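# Shut the toy oven door and leave everything standing

## Task

Swing the toy oven's door shut, release it, and make sure the oven ends up upright. Any toy food basket, any small tea box, the wire rack and the small red box must all still be standing afterwards.

## Robot and tools

Robot: two arms, left_arm and right_arm, each with a two-finger gripper. Calibrated bases in the scene frame: left_arm at (+0.051, +0.297, 0) m, quat_wxyz (+1.000, 0, 0, -0.023); right_arm at (+0.028, -0.256, 0) m, quat_wxyz (+1.000, 0, 0, +0.002). A two-camera stand is fixed to the floor behind the arms. Loose objects may get a short push now and then.

Frame: the scene frame has its origin at table-top height, halfway between the nominal bases. +x points out over the table, +z up, and left_arm sits toward +y (arm names do not match image sides). Positions, quaternions, velocities and targets are all in this frame. Gripper fingers point along the gripper's +z and open and close along its y. end_effector_position is the spot between the pads, just under 1 cm behind the tips. Printed poses can be a few centimetres off, worse at long reach.

Row layout (used by execute_actions and move): 14 numbers, each in [-1, 1], always for both arms: dx, dy, dz, rx, ry, rz, opening for left_arm, then those 7 for right_arm. dx..rz are an offset, not a pose: measured along scene axes from the arm's Hand target at the moment the action or move begins, and the arm turns about that Hand target's position. Scale: 1.0 equals 0.6 m for dx/dy/dz and 180 degrees for rotation; rx, ry, rz form a single rotation vector. A translation whose length exceeds 1.0 may be shortened along its direction. Opening is absolute, not an offset: +1 fully open (about 87 mm between pads), +0.5 about 69, 0 about 43, -0.5 about 18, -1 closed. Sending 0 for an arm's six pose numbers re-requests its current Hand target; always resend the wanted opening, because 0 there means half-open.

execute_actions(actions, cameras): actions is a list of actions; each action is a table of up to 15 rows, one per 1/30 s step. A short table repeats its final row to fill 15 steps. Every row counts from the action's start pose, not from the previous row, and repeating an offset in a new action moves the arm further. Images come back only if actions is empty or cameras names them (["all"], [] or names; an unknown name voids the call).

move(target, speed, blend, opening_speed, blocking, cameras): target is one 14-number row or up to 15 rows; every row is an offset from the same starting Hand targets. speed is the top path speed in m/s (0.002 to 2.9, default 0.25; rotation up to twice that in rad/s), one value or one per target. blend in m rounds corners between listed targets; 0 stops at each. opening_speed (0.2 or more, per second on the -1..+1 scale) makes finger changes gradual. blocking=false returns after about 0.5 s while the move continues. Paths are straight, end together, are capped at 10 s, and do not avoid obstacles or the other arm. Grippers lag and can overshoot speed, especially with a nearly straight arm. Avoid paths passing near an arm's own base; go around. The move: line reports done, off_target, moving, held or fault; done means at rest within 10 mm and 2 degrees. limits=paced means a pose was clipped, limits=held means steps were withheld.

wait(seconds 0 to 10, cameras) lets the scene run with last commands held. stop(cameras) brakes a running move. zoom_image(camera, region) enlarges part of the newest image from cam_high, cam_left_wrist or cam_right_wrist; region is [x0, y0, x1, y1] pixels, at most 504 by 504. finished_scene(scene) ends the current scene with its integer number; make no further call in that reply after ending scene 1.

Results: each arm's end_effector_position (m) and end_effector_quat_wxyz, Hand target (your last commanded pose after the 40-degree orientation clip, the base for next offsets), Tool commands, grip_measured (on the opening scale; Joint positions show the gripper 0 closed to 1 open), Joint positions, Joint torques (positive toward larger joint angle; entries 1-3 wrap at ±28 N m), joint velocities (omitted when within noise), MOTOR HOT warnings, and for action calls some per-step positions. Grippers often stop short of the Hand target because of friction and weight; send the missing distance as an offset, and check for tilt after each move. Small moves may not happen or may go sideways.

Joint ranges (rad): waist -2.618 to 3.054, shoulder 0.000 to 3.142, elbow 0.000 to 3.142 (straight at 2.901), wrist pitch -1.571 to 1.571, wrist yaw -1.571 to 1.571, wrist roll -2.094 to 2.094.

Cameras: cam_high (fixed, 896x504), cam_left_wrist and cam_right_wrist (896x504, on the wrists). Calibration lines give K, distortion and T_world_to_cam; fixed cameras may be off by up to 2.3 degrees and 9 mm.

Cautions: do not let anything fall from the table or leave it off the table. Do not knock over the oven, basket, tea box, rack or red box. Push gently and slowly: faster moves and targets set far beyond contact press harder. Never let the grippers, housings or wrist cameras meet; closing one gripper on the other's fingers counts as a press between arms. Avoid strain on the camera cables. An arm blocked by something keeps pressing until commanded back past its gripper. Holding loads, long stretches or unreachable targets heat motors: 75 °C warns, 90 °C folds that arm and disables it, 100 °C drops it. Release the door only once it is at rest.

Each tool is called after "Emit:" in YAML: its name, and indented under it one key for each argument.

## Session

Emit:
execute_actions:
  actions: []

Scene clock: 0.00 s.
left_arm: end_effector_position=(+0.4111, +0.1937, +0.2119) grip_measured=+0.964 end_effector_quat_wxyz=(+0.358, +0.246, +0.899, -0.062) | right_arm: end_effector_position=(+0.2681, -0.1990, +0.2820) grip_measured=+0.982 end_effector_quat_wxyz=(+0.537, -0.072, +0.831, +0.128)
Joint positions: left_arm=[-0.201 1.455 1.408 -0.788 0.13 0.238 0.982] | right_arm=[0.046 0.717 1.025 -0.722 -0.249 0.041 0.991]
Joint velocities: within noise
Joint torques (N m): no reading
Heat: left arm: 43 °C; right arm: 42 °C.
Hand target: left_arm +0.4123, +0.1935, +0.2191; +0.368, +0.246, +0.895, -0.062 | right_arm +0.2689, -0.1989, +0.2877; +0.544, -0.073, +0.826, +0.128
Tool commands: left_gripper/opening=+1.0 right_gripper/opening=+1.0

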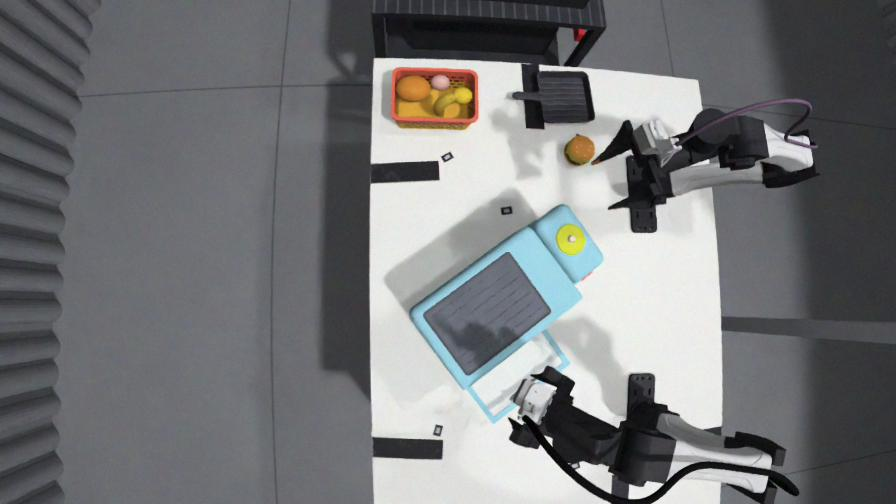

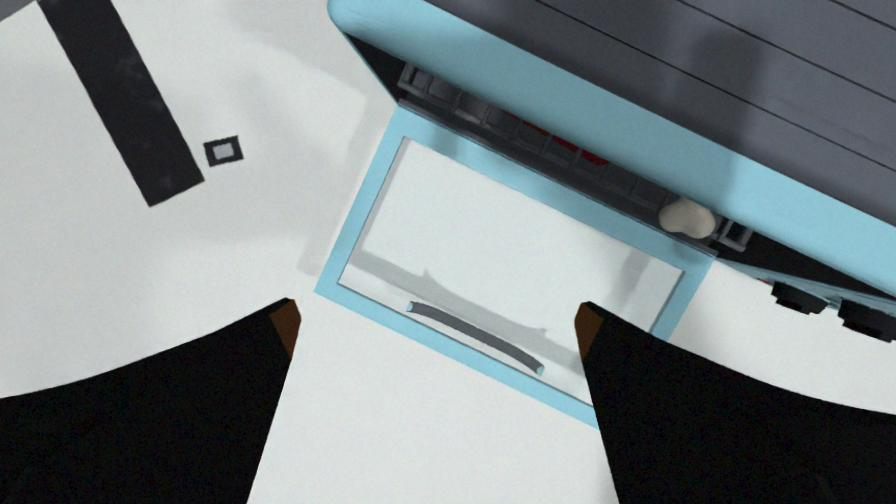

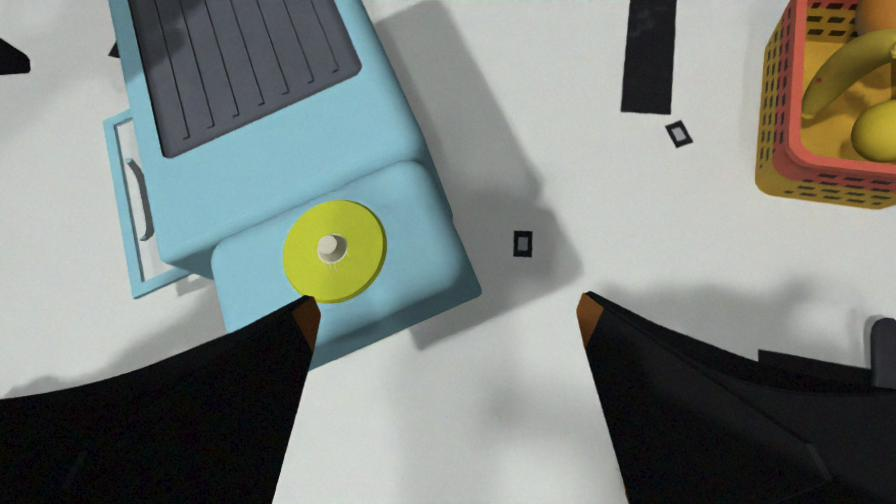

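Emit:
zoom_image:
  camera: "cam_left_wrist"
  region: [280, 80, 780, 440]

Emit:
zoom_image:
  camera: "cam_high"
  region: [380, 190, 640, 450]

Scaled by 1.008 from the camera's 896x504 image, which has a finer 1280x720 frame.

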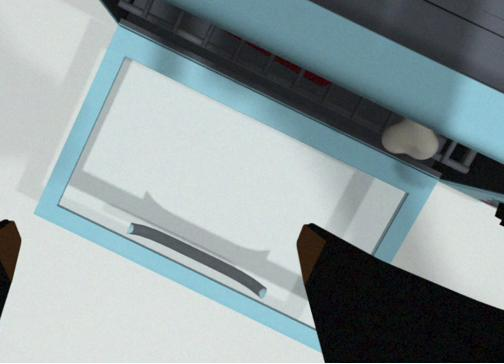

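Scaled by 1.938 from the camera's 896x504 image, which has a finer 1280x720 frame.

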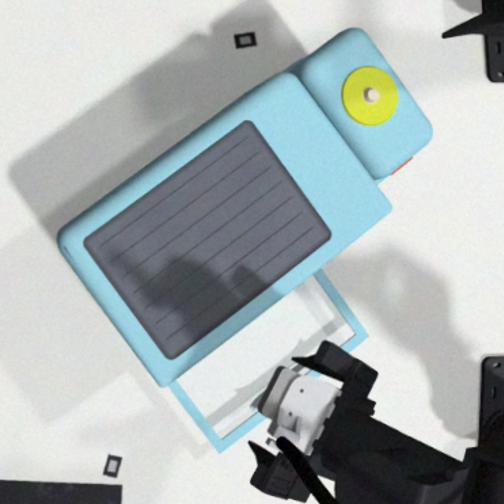

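Emit:
move:
  target: [-0.19, 0.1725, -0.14, 0, 0, -0.15, -1, 0, 0, 0, 0, 0, 0, 1]
  cameras: ["all"]

Scene clock: 4.00 s.
left_arm: end_effector_position=(+0.2970, +0.2979, +0.1325) grip_measured=-1.000 end_effector_quat_wxyz=(+0.339, +0.448, +0.816, -0.139) | right_arm: end_effector_position=(+0.2681, -0.1990, +0.2820) grip_measured=+0.982 end_effector_quat_wxyz=(+0.537, -0.072, +0.831, +0.128)
Joint positions: left_arm=[0.391 1.197 0.959 -1.035 0.7 1.24 0] | right_arm=[0.046 0.717 1.025 -0.722 -0.249 0.041 0.991]
Joint torques (N m): left_arm=[0.47 -2.28 7.47 0.74 0.49 0.06] | right_arm=[-0.68 0.54 8.77 2.3 -0.12 0.11]
Heat: left arm: 43 °C; right arm: 42 °C.
Hand target: left_arm +0.2983, +0.2970, +0.1349; +0.343, +0.448, +0.813, -0.146 | right_arm +0.2689, -0.1989, +0.2877; +0.544, -0.073, +0.826, +0.128
Off the commanded pose: left_arm 0.003 m, 1 deg | right_arm 0.006 m, 1 deg.
move: done
camera_calibration:
cam_left_wrist: T_world_to_cam=[[-0.823769, -0.562144, -0.0734789, 0.41928], [-0.566896, 0.81544, 0.116993, -0.0675841], [-0.00584905, 0.13803, -0.990411, 0.233711], [0, 0, 0, 1]] pos_world=[0.308444, 0.258548, 0.270185]

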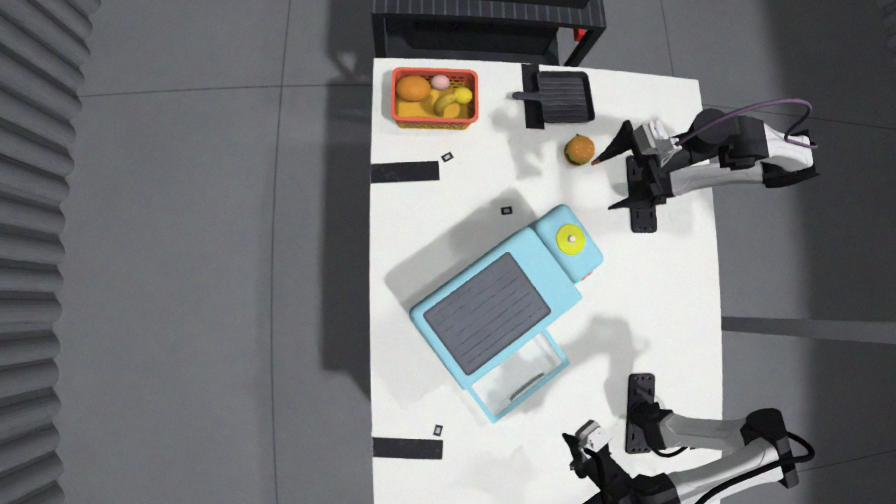

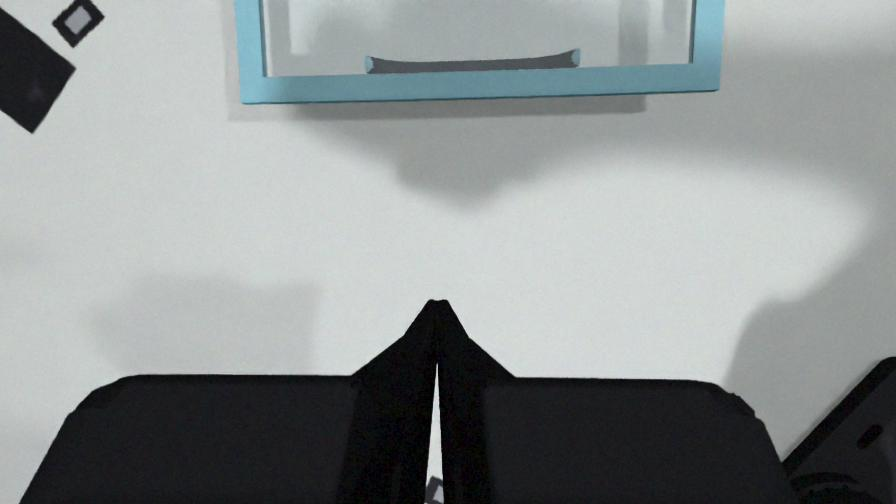

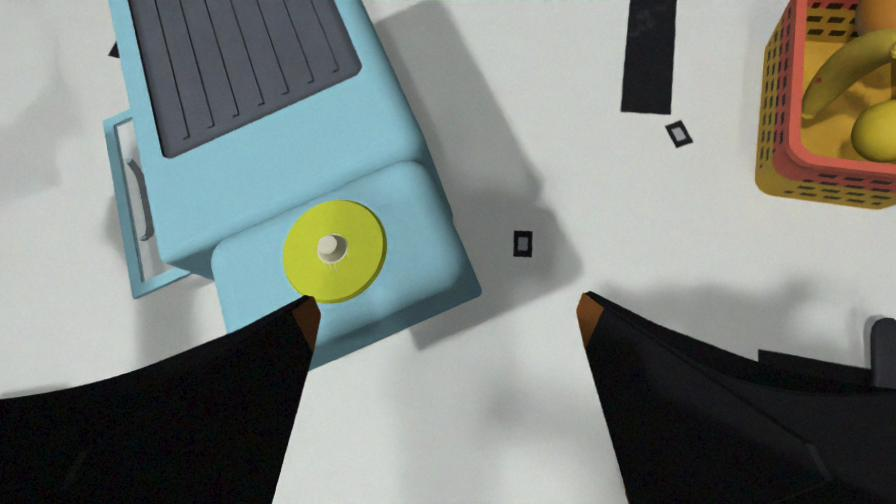

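Emit:
move:
  target:
    - [0.137, 0.0007, -0.0915, 0, 0, -0.022, -1, 0, 0, 0, 0, 0, 0, 1]
    - [0.1417, -0.006, -0.188, 0, 0, -0.022, -1, 0, 0, 0, 0, 0, 0, 1]
  blend: [0.02, 0]
  speed: 0.15
  cameras: ["cam_left_wrist", "cam_high"]

Emit:
zoom_image:
  camera: "cam_high"
  region: [400, 300, 640, 480]

Scene clock: 7.63 s.
left_arm: end_effector_position=(+0.3810, +0.2963, +0.0254) grip_measured=-1.000 end_effector_quat_wxyz=(+0.335, +0.474, +0.800, -0.156) | right_arm: end_effector_position=(+0.2681, -0.1990, +0.2820) grip_measured=+0.982 end_effector_quat_wxyz=(+0.537, -0.072, +0.831, +0.128)
Joint positions: left_arm=[0.298 1.656 0.898 -0.502 0.702 1.207 0] | right_arm=[0.046 0.717 1.025 -0.722 -0.249 0.041 0.991]
Joint torques (N m): left_arm=[-0.64 -5.52 5.11 1.1 0.35 -0.05] | right_arm=[-0.68 0.53 8.77 2.3 -0.12 0.11]
Heat: left arm: 43 °C; right arm: 43 °C.
Hand target: left_arm +0.3834, +0.2935, +0.0223; +0.338, +0.476, +0.797, -0.157 | right_arm +0.2689, -0.1989, +0.2877; +0.544, -0.073, +0.826, +0.128
Off the commanded pose: left_arm 0.005 m, 1 deg | right_arm 0.006 m, 1 deg.
move: done
camera_calibration:
cam_left_wrist: T_world_to_cam=[[-0.861246, -0.504129, -0.0641046, 0.476619], [-0.508187, 0.85415, 0.11033, -0.0397558], [-0.000865557, 0.127598, -0.991826, 0.129509], [0, 0, 0, 1]] pos_world=[0.390395, 0.25771, 0.16339]
Images, in order (width x height): cam_high 896x504, cam_left_wrist 896x504.

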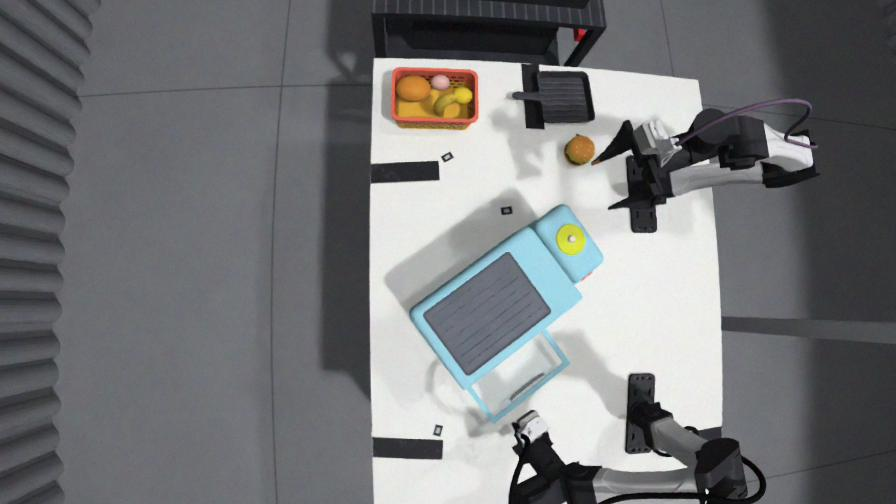

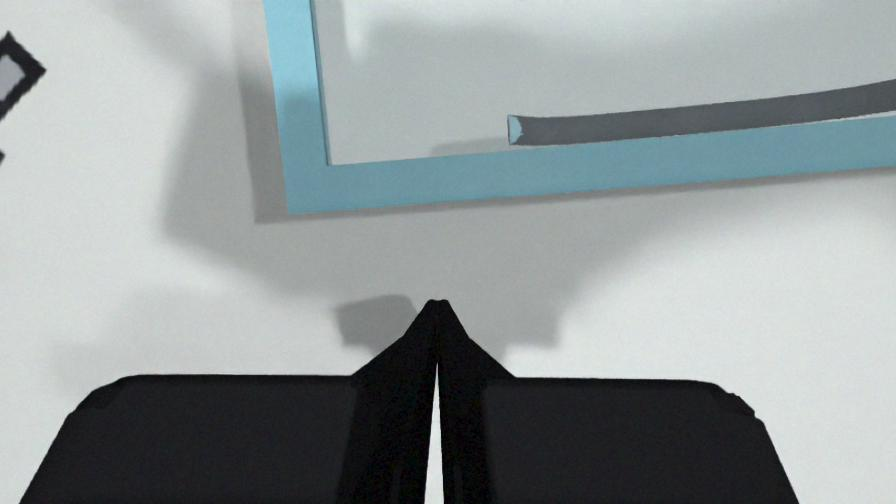

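Scaled by 2.100 from the camera's 896x504 image, which has a finer 1280x720 frame.

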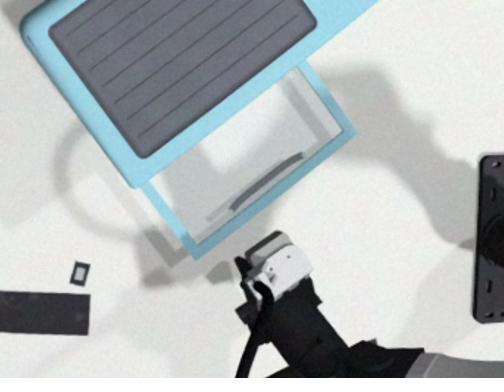

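Emit:
move:
  target:
    - [0,0,-0.0188,0,0,0,-1,0,0,0,0,0,0,1]
    - [0.0333,-0.0482,-0.0188,0,0,0,-1,0,0,0,0,0,0,1]
    - [0.0353,-0.0512,0.0608,0,0,0,-1,0,0,0,0,0,0,1]
  blend: [0.005, 0.005, 0]
  speed: 0.08
  cameras: ["cam_left_wrist", "cam_high"]

Scene clock: 10.63 s.
left_arm: end_effector_position=(+0.3903, +0.2671, +0.0364) grip_measured=-1.000 end_effector_quat_wxyz=(+0.309, +0.464, +0.812, -0.171) | right_arm: end_effector_position=(+0.2681, -0.1990, +0.2820) grip_measured=+0.982 end_effector_quat_wxyz=(+0.537, -0.072, +0.831, +0.128)
Joint positions: left_arm=[0.186 1.671 0.977 -0.542 0.653 1.065 0] | right_arm=[0.046 0.717 1.025 -0.722 -0.249 0.041 0.991]
Joint torques (N m): left_arm=[-1.06 -9.57 8.98 0.97 0.41 -0.03] | right_arm=[-0.68 0.53 8.77 2.3 -0.13 0.11]
Heat: left arm: 43 °C; right arm: 43 °C.
Hand target: left_arm +0.4046, +0.2627, +0.0588; +0.338, +0.476, +0.797, -0.157 | right_arm +0.2689, -0.1989, +0.2877; +0.544, -0.073, +0.826, +0.128
Off the commanded pose: left_arm 0.027 m, 4 deg | right_arm 0.006 m, 1 deg.
move: off_target (left_arm)
camera_calibration:
cam_left_wrist: T_world_to_cam=[[-0.8589, -0.512115, -0.00538166, 0.469639], [-0.507585, 0.84981, 0.142054, -0.0116002], [-0.0681746, 0.124742, -0.989844, 0.171247], [0, 0, 0, 1]] pos_world=[0.409159, 0.229005, 0.173683]
Images, in order (width x height): cam_high 896x504, cam_left_wrist 896x504.

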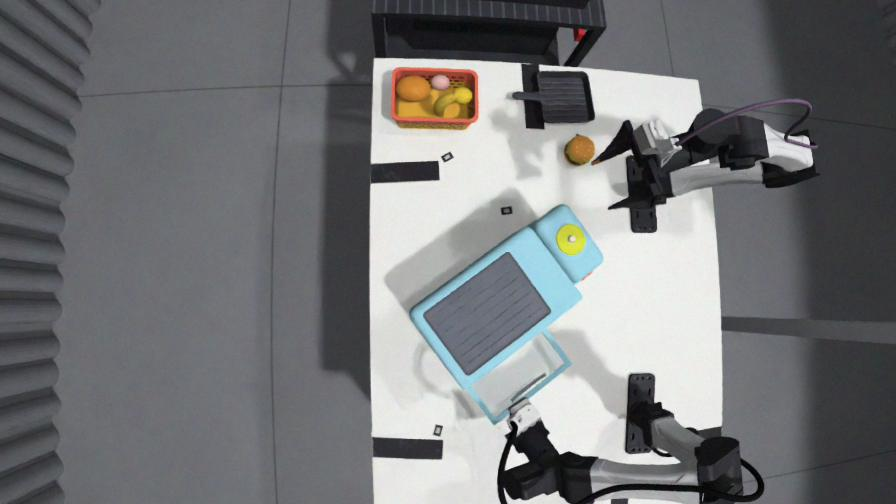

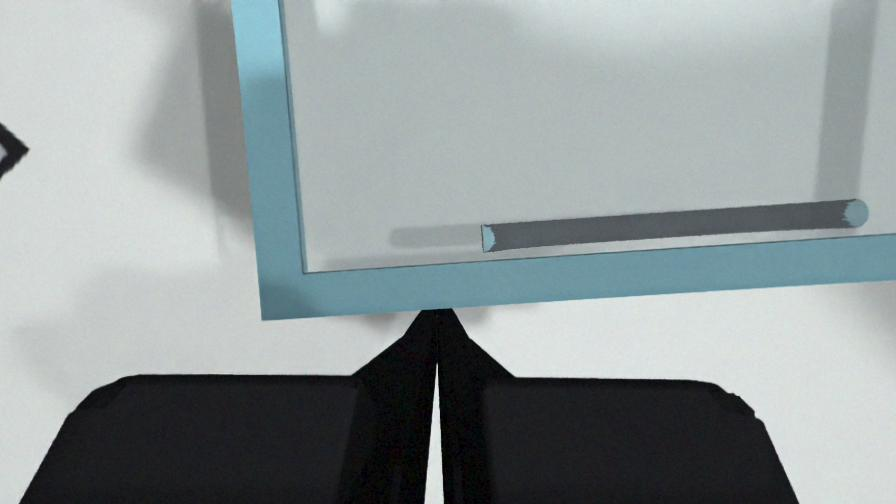

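Emit:
move:
  target:
    - [0.0167,-0.0238,0.0687,0,0,0,-1,0,0,0,0,0,0,1]
    - [0.0457,-0.0655,0.1187,0,0,0,-1,0,0,0,0,0,0,1]
  blend: [0.01, 0]
  speed: 0.08
  cameras: ["cam_left_wrist", "cam_high"]

Scene clock: 12.80 s.
left_arm: end_effector_position=(+0.4172, +0.2312, +0.1184) grip_measured=-1.000 end_effector_quat_wxyz=(+0.310, +0.468, +0.812, -0.160) | right_arm: end_effector_position=(+0.2681, -0.1990, +0.2820) grip_measured=+0.982 end_effector_quat_wxyz=(+0.537, -0.072, +0.831, +0.128)
Joint positions: left_arm=[0.054 1.639 1.274 -0.773 0.585 0.921 0] | right_arm=[0.046 0.717 1.025 -0.722 -0.249 0.041 0.991]
Joint torques (N m): left_arm=[-0.85 -6.65 8.99 1.49 0.48 -0.04] | right_arm=[-0.68 0.53 8.77 2.3 -0.12 0.11]
Heat: left arm: 43 °C; right arm: 43 °C.
Hand target: left_arm +0.4320, +0.2235, +0.1299; +0.338, +0.476, +0.797, -0.157 | right_arm +0.2689, -0.1989, +0.2877; +0.544, -0.073, +0.826, +0.128
Off the commanded pose: left_arm 0.020 m, 4 deg | right_arm 0.006 m, 1 deg.
move: off_target (left_arm)
camera_calibration:
cam_left_wrist: T_world_to_cam=[[-0.85808, -0.512817, -0.026805, 0.477241], [-0.510512, 0.846256, 0.152409, 0.0217169], [-0.0554739, 0.144463, -0.987954, 0.248584], [0, 0, 0, 1]] pos_world=[0.434388, 0.190448, 0.255072]
Images, in order (width x height): cam_high 896x504, cam_left_wrist 896x504.

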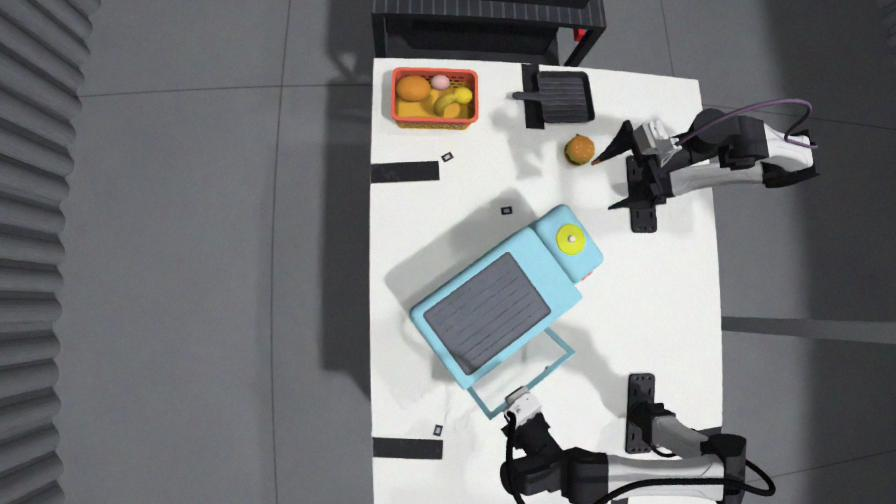

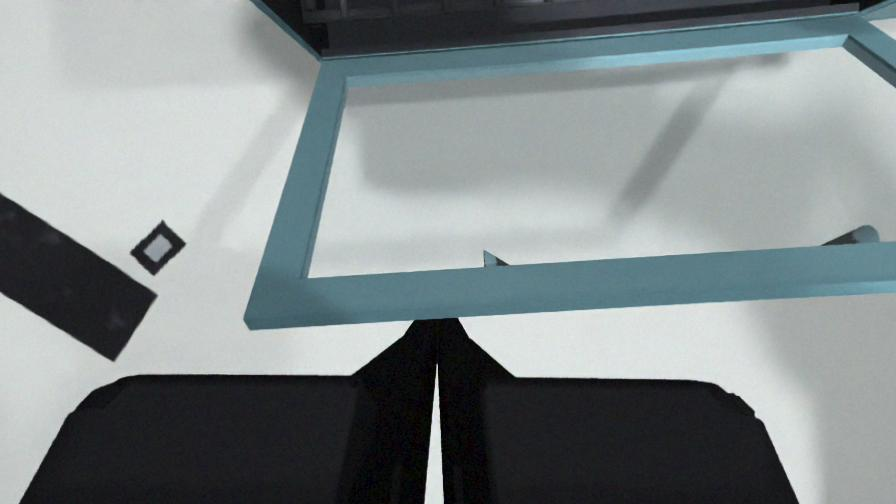

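Emit:
move:
  target:
    - [0.038,-0.0545,0.038,0,0,0,-1,0,0,0,0,0,0,1]
    - [0.059,-0.0845,0.035,0,0,0,-1,0,0,0,0,0,0,1]
    - [0.0905,-0.1296,0.03,0,0,0,-1,0,0,0,0,0,0,1]
  blend: [0.01, 0.01, 0]
  speed: 0.08
  cameras: ["cam_left_wrist", "cam_high"]

Scene clock: 14.90 s.
left_arm: end_effector_position=(+0.4648, +0.1587, +0.1435) grip_measured=-1.000 end_effector_quat_wxyz=(+0.310, +0.465, +0.813, -0.165) | right_arm: end_effector_position=(+0.2681, -0.1990, +0.2820) grip_measured=+0.982 end_effector_quat_wxyz=(+0.537, -0.072, +0.831, +0.128)
Joint positions: left_arm=[-0.139 1.816 1.565 -0.785 0.504 0.714 0] | right_arm=[0.046 0.717 1.025 -0.722 -0.249 0.041 0.991]
Joint torques (N m): left_arm=[-1.66 -6.12 9.81 1.96 0.17 0] | right_arm=[-0.69 0.53 8.76 2.3 -0.12 0.11]
Heat: left arm: 43 °C; right arm: 44 °C.
Hand target: left_arm +0.4863, +0.1456, +0.1480; +0.338, +0.476, +0.797, -0.157 | right_arm +0.2689, -0.1989, +0.2877; +0.544, -0.073, +0.826, +0.128
Off the commanded pose: left_arm 0.025 m, 4 deg | right_arm 0.006 m, 1 deg.
move: off_target (left_arm)
camera_calibration:
cam_left_wrist: T_world_to_cam=[[-0.857115, -0.514879, -0.0159327, 0.479821], [-0.511311, 0.846603, 0.147735, 0.104575], [-0.0625768, 0.134772, -0.988899, 0.291518], [0, 0, 0, 1]] pos_world=[0.482974, 0.119228, 0.280477]
Images, in order (width x height): cam_high 896x504, cam_left_wrist 896x504.

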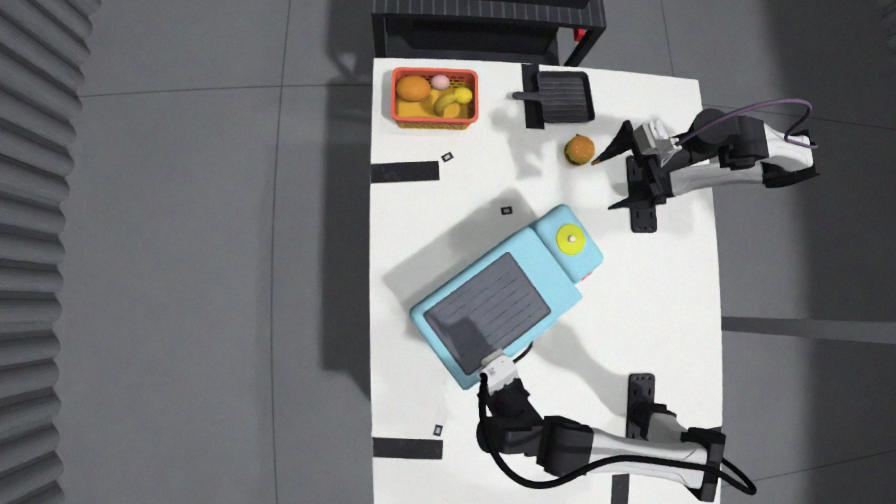

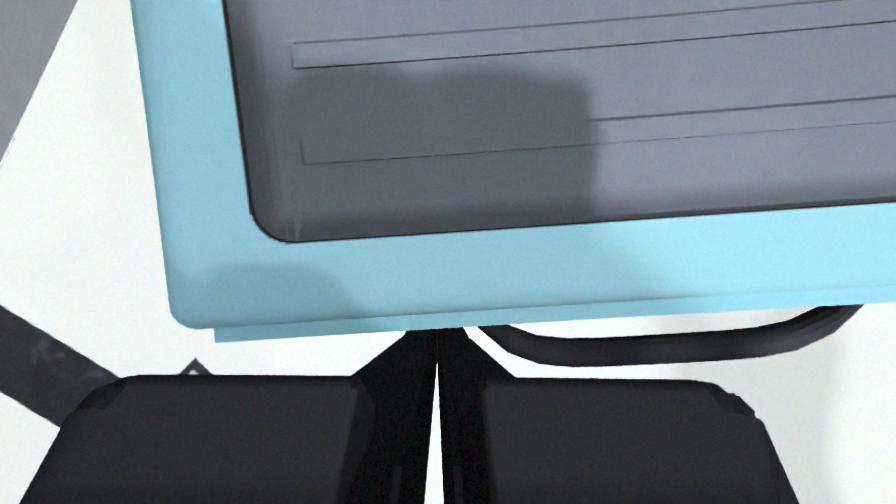

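Emit:
move:
  target: [0.015,-0.0215,0,0,0,0,-1,0,0,0,0,0,0,1]
  speed: 0.08

Emit:
move:
  target: [-0.09,0.129,0.02,0,0,0,-1,0,0,0,0,0,0,1]
  speed: 0.2
  cameras: ["all"]

Emit:
zoom_image:
  camera: "cam_left_wrist"
  region: [100, 0, 600, 320]

Scene clock: 16.33 s.
left_arm: end_effector_position=(+0.4651, +0.1576, +0.1448) grip_measured=-1.000 end_effector_quat_wxyz=(+0.294, +0.457, +0.825, -0.157) | right_arm: end_effector_position=(+0.2681, -0.1990, +0.2820) grip_measured=+0.982 end_effector_quat_wxyz=(+0.537, -0.072, +0.831, +0.128)
Joint positions: left_arm=[-0.154 1.84 1.616 -0.834 0.467 0.688 0] | right_arm=[0.046 0.717 1.025 -0.722 -0.249 0.041 0.991]
Joint torques (N m): left_arm=[-2.65 -5.31 9.55 2.42 0.4 0.01] | right_arm=[-0.68 0.54 8.76 2.3 -0.12 0.11]
Heat: left arm: 44 °C; right arm: 44 °C.
Hand target: left_arm +0.4953, +0.1328, +0.1479; +0.338, +0.476, +0.797, -0.157 | right_arm +0.2689, -0.1989, +0.2877; +0.544, -0.073, +0.826, +0.128
Off the commanded pose: left_arm 0.039 m, 6 deg | right_arm 0.006 m, 1 deg.
move: off_target (left_arm)

Scene clock: 17.57 s.
left_arm: end_effector_position=(+0.4471, +0.2116, +0.1527) grip_measured=-1.000 end_effector_quat_wxyz=(+0.331, +0.471, +0.803, -0.153) | right_arm: end_effector_position=(+0.2681, -0.1990, +0.2820) grip_measured=+0.982 end_effector_quat_wxyz=(+0.537, -0.072, +0.831, +0.128)
Joint positions: left_arm=[0.001 1.699 1.454 -0.814 0.571 0.864 0] | right_arm=[0.046 0.717 1.025 -0.722 -0.249 0.041 0.991]
Joint torques (N m): left_arm=[0.12 -9.8 5.75 1.12 0.37 0.08] | right_arm=[-0.68 0.54 8.77 2.3 -0.12 0.11]
Heat: left arm: 44 °C; right arm: 44 °C.
Hand target: left_arm +0.4413, +0.2101, +0.1600; +0.338, +0.476, +0.797, -0.157 | right_arm +0.2689, -0.1989, +0.2877; +0.544, -0.073, +0.826, +0.128
Off the commanded pose: left_arm 0.009 m, 1 deg | right_arm 0.006 m, 1 deg.
move: done
camera_calibration:
cam_left_wrist: T_world_to_cam=[[-0.858007, -0.50987, -0.0621069, 0.498414], [-0.513574, 0.849682, 0.11951, 0.0540361], [-0.00816345, 0.134437, -0.990889, 0.268433], [0, 0, 0, 1]] pos_world=[0.457586, 0.172126, 0.290485]

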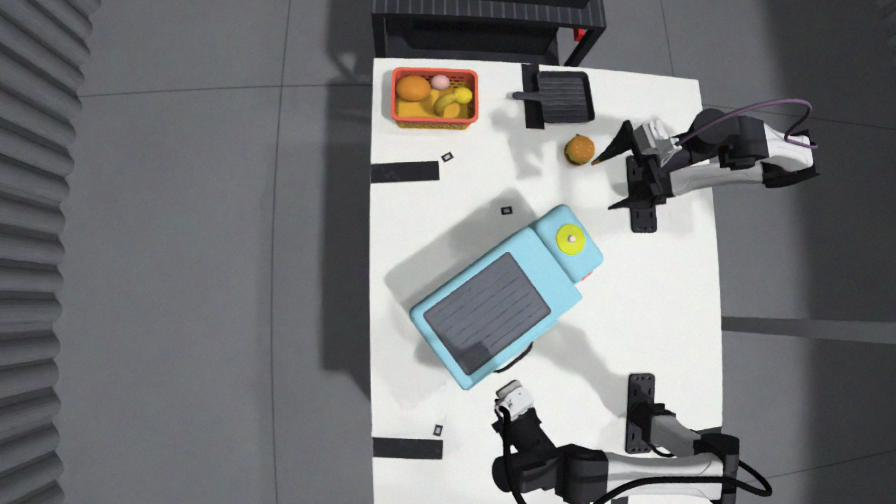

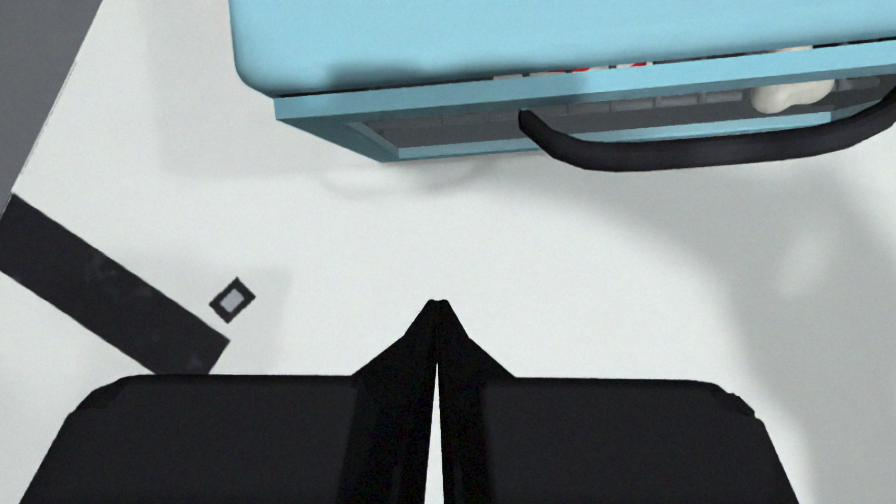

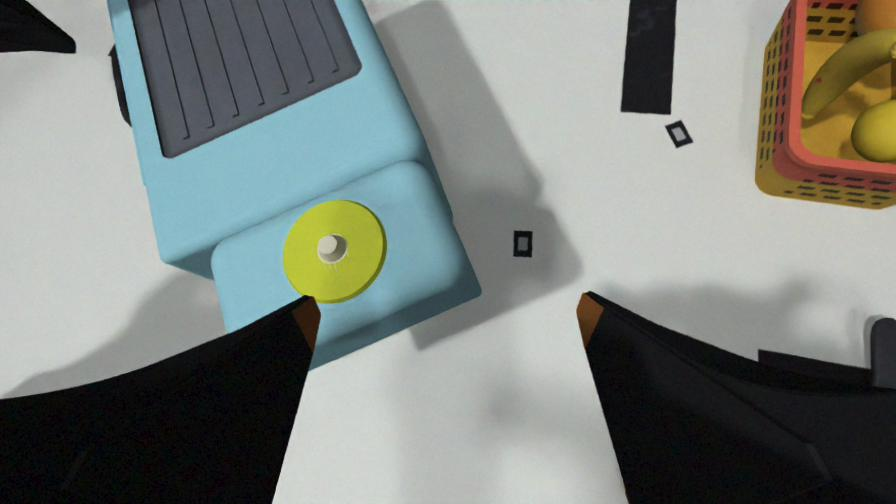

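Scaled by 1.008 from the camera's 896x504 image, which has a finer 1280x720 frame.

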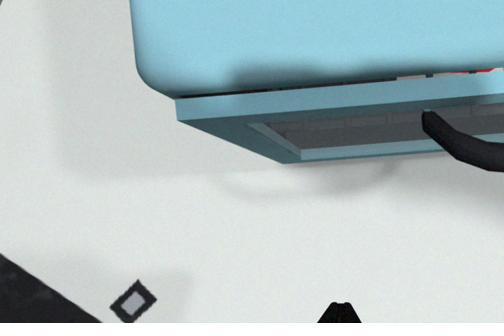

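Emit:
zoom_image:
  camera: "cam_high"
  region: [430, 300, 580, 420]

Emit:
zoom_image:
  camera: "cam_left_wrist"
  region: [440, 0, 896, 240]

Emit:
zoom_image:
  camera: "cam_right_wrist"
  region: [60, 0, 360, 300]

Scaled by 3.360 from the camera's 896x504 image, which has a finer 1280x720 frame.

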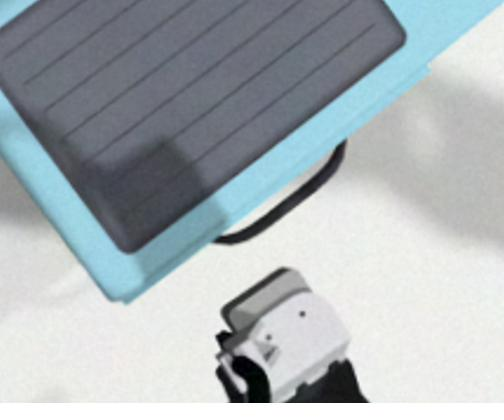

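Scaled by 1.105 from the camera's 896x504 image, which has a finer 1280x720 frame.

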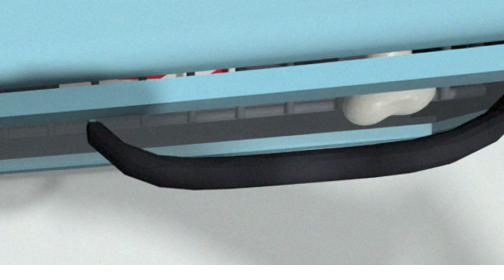

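Scaled by 1.680 from the camera's 896x504 image, which has a finer 1280x720 frame.

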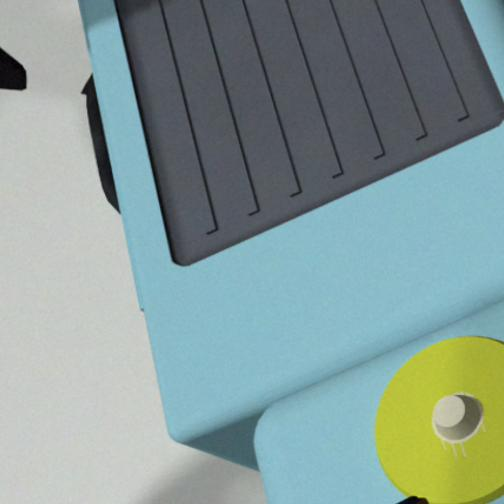

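Emit:
finished_scene:
  scene: 1

The scene is finished: the task was done.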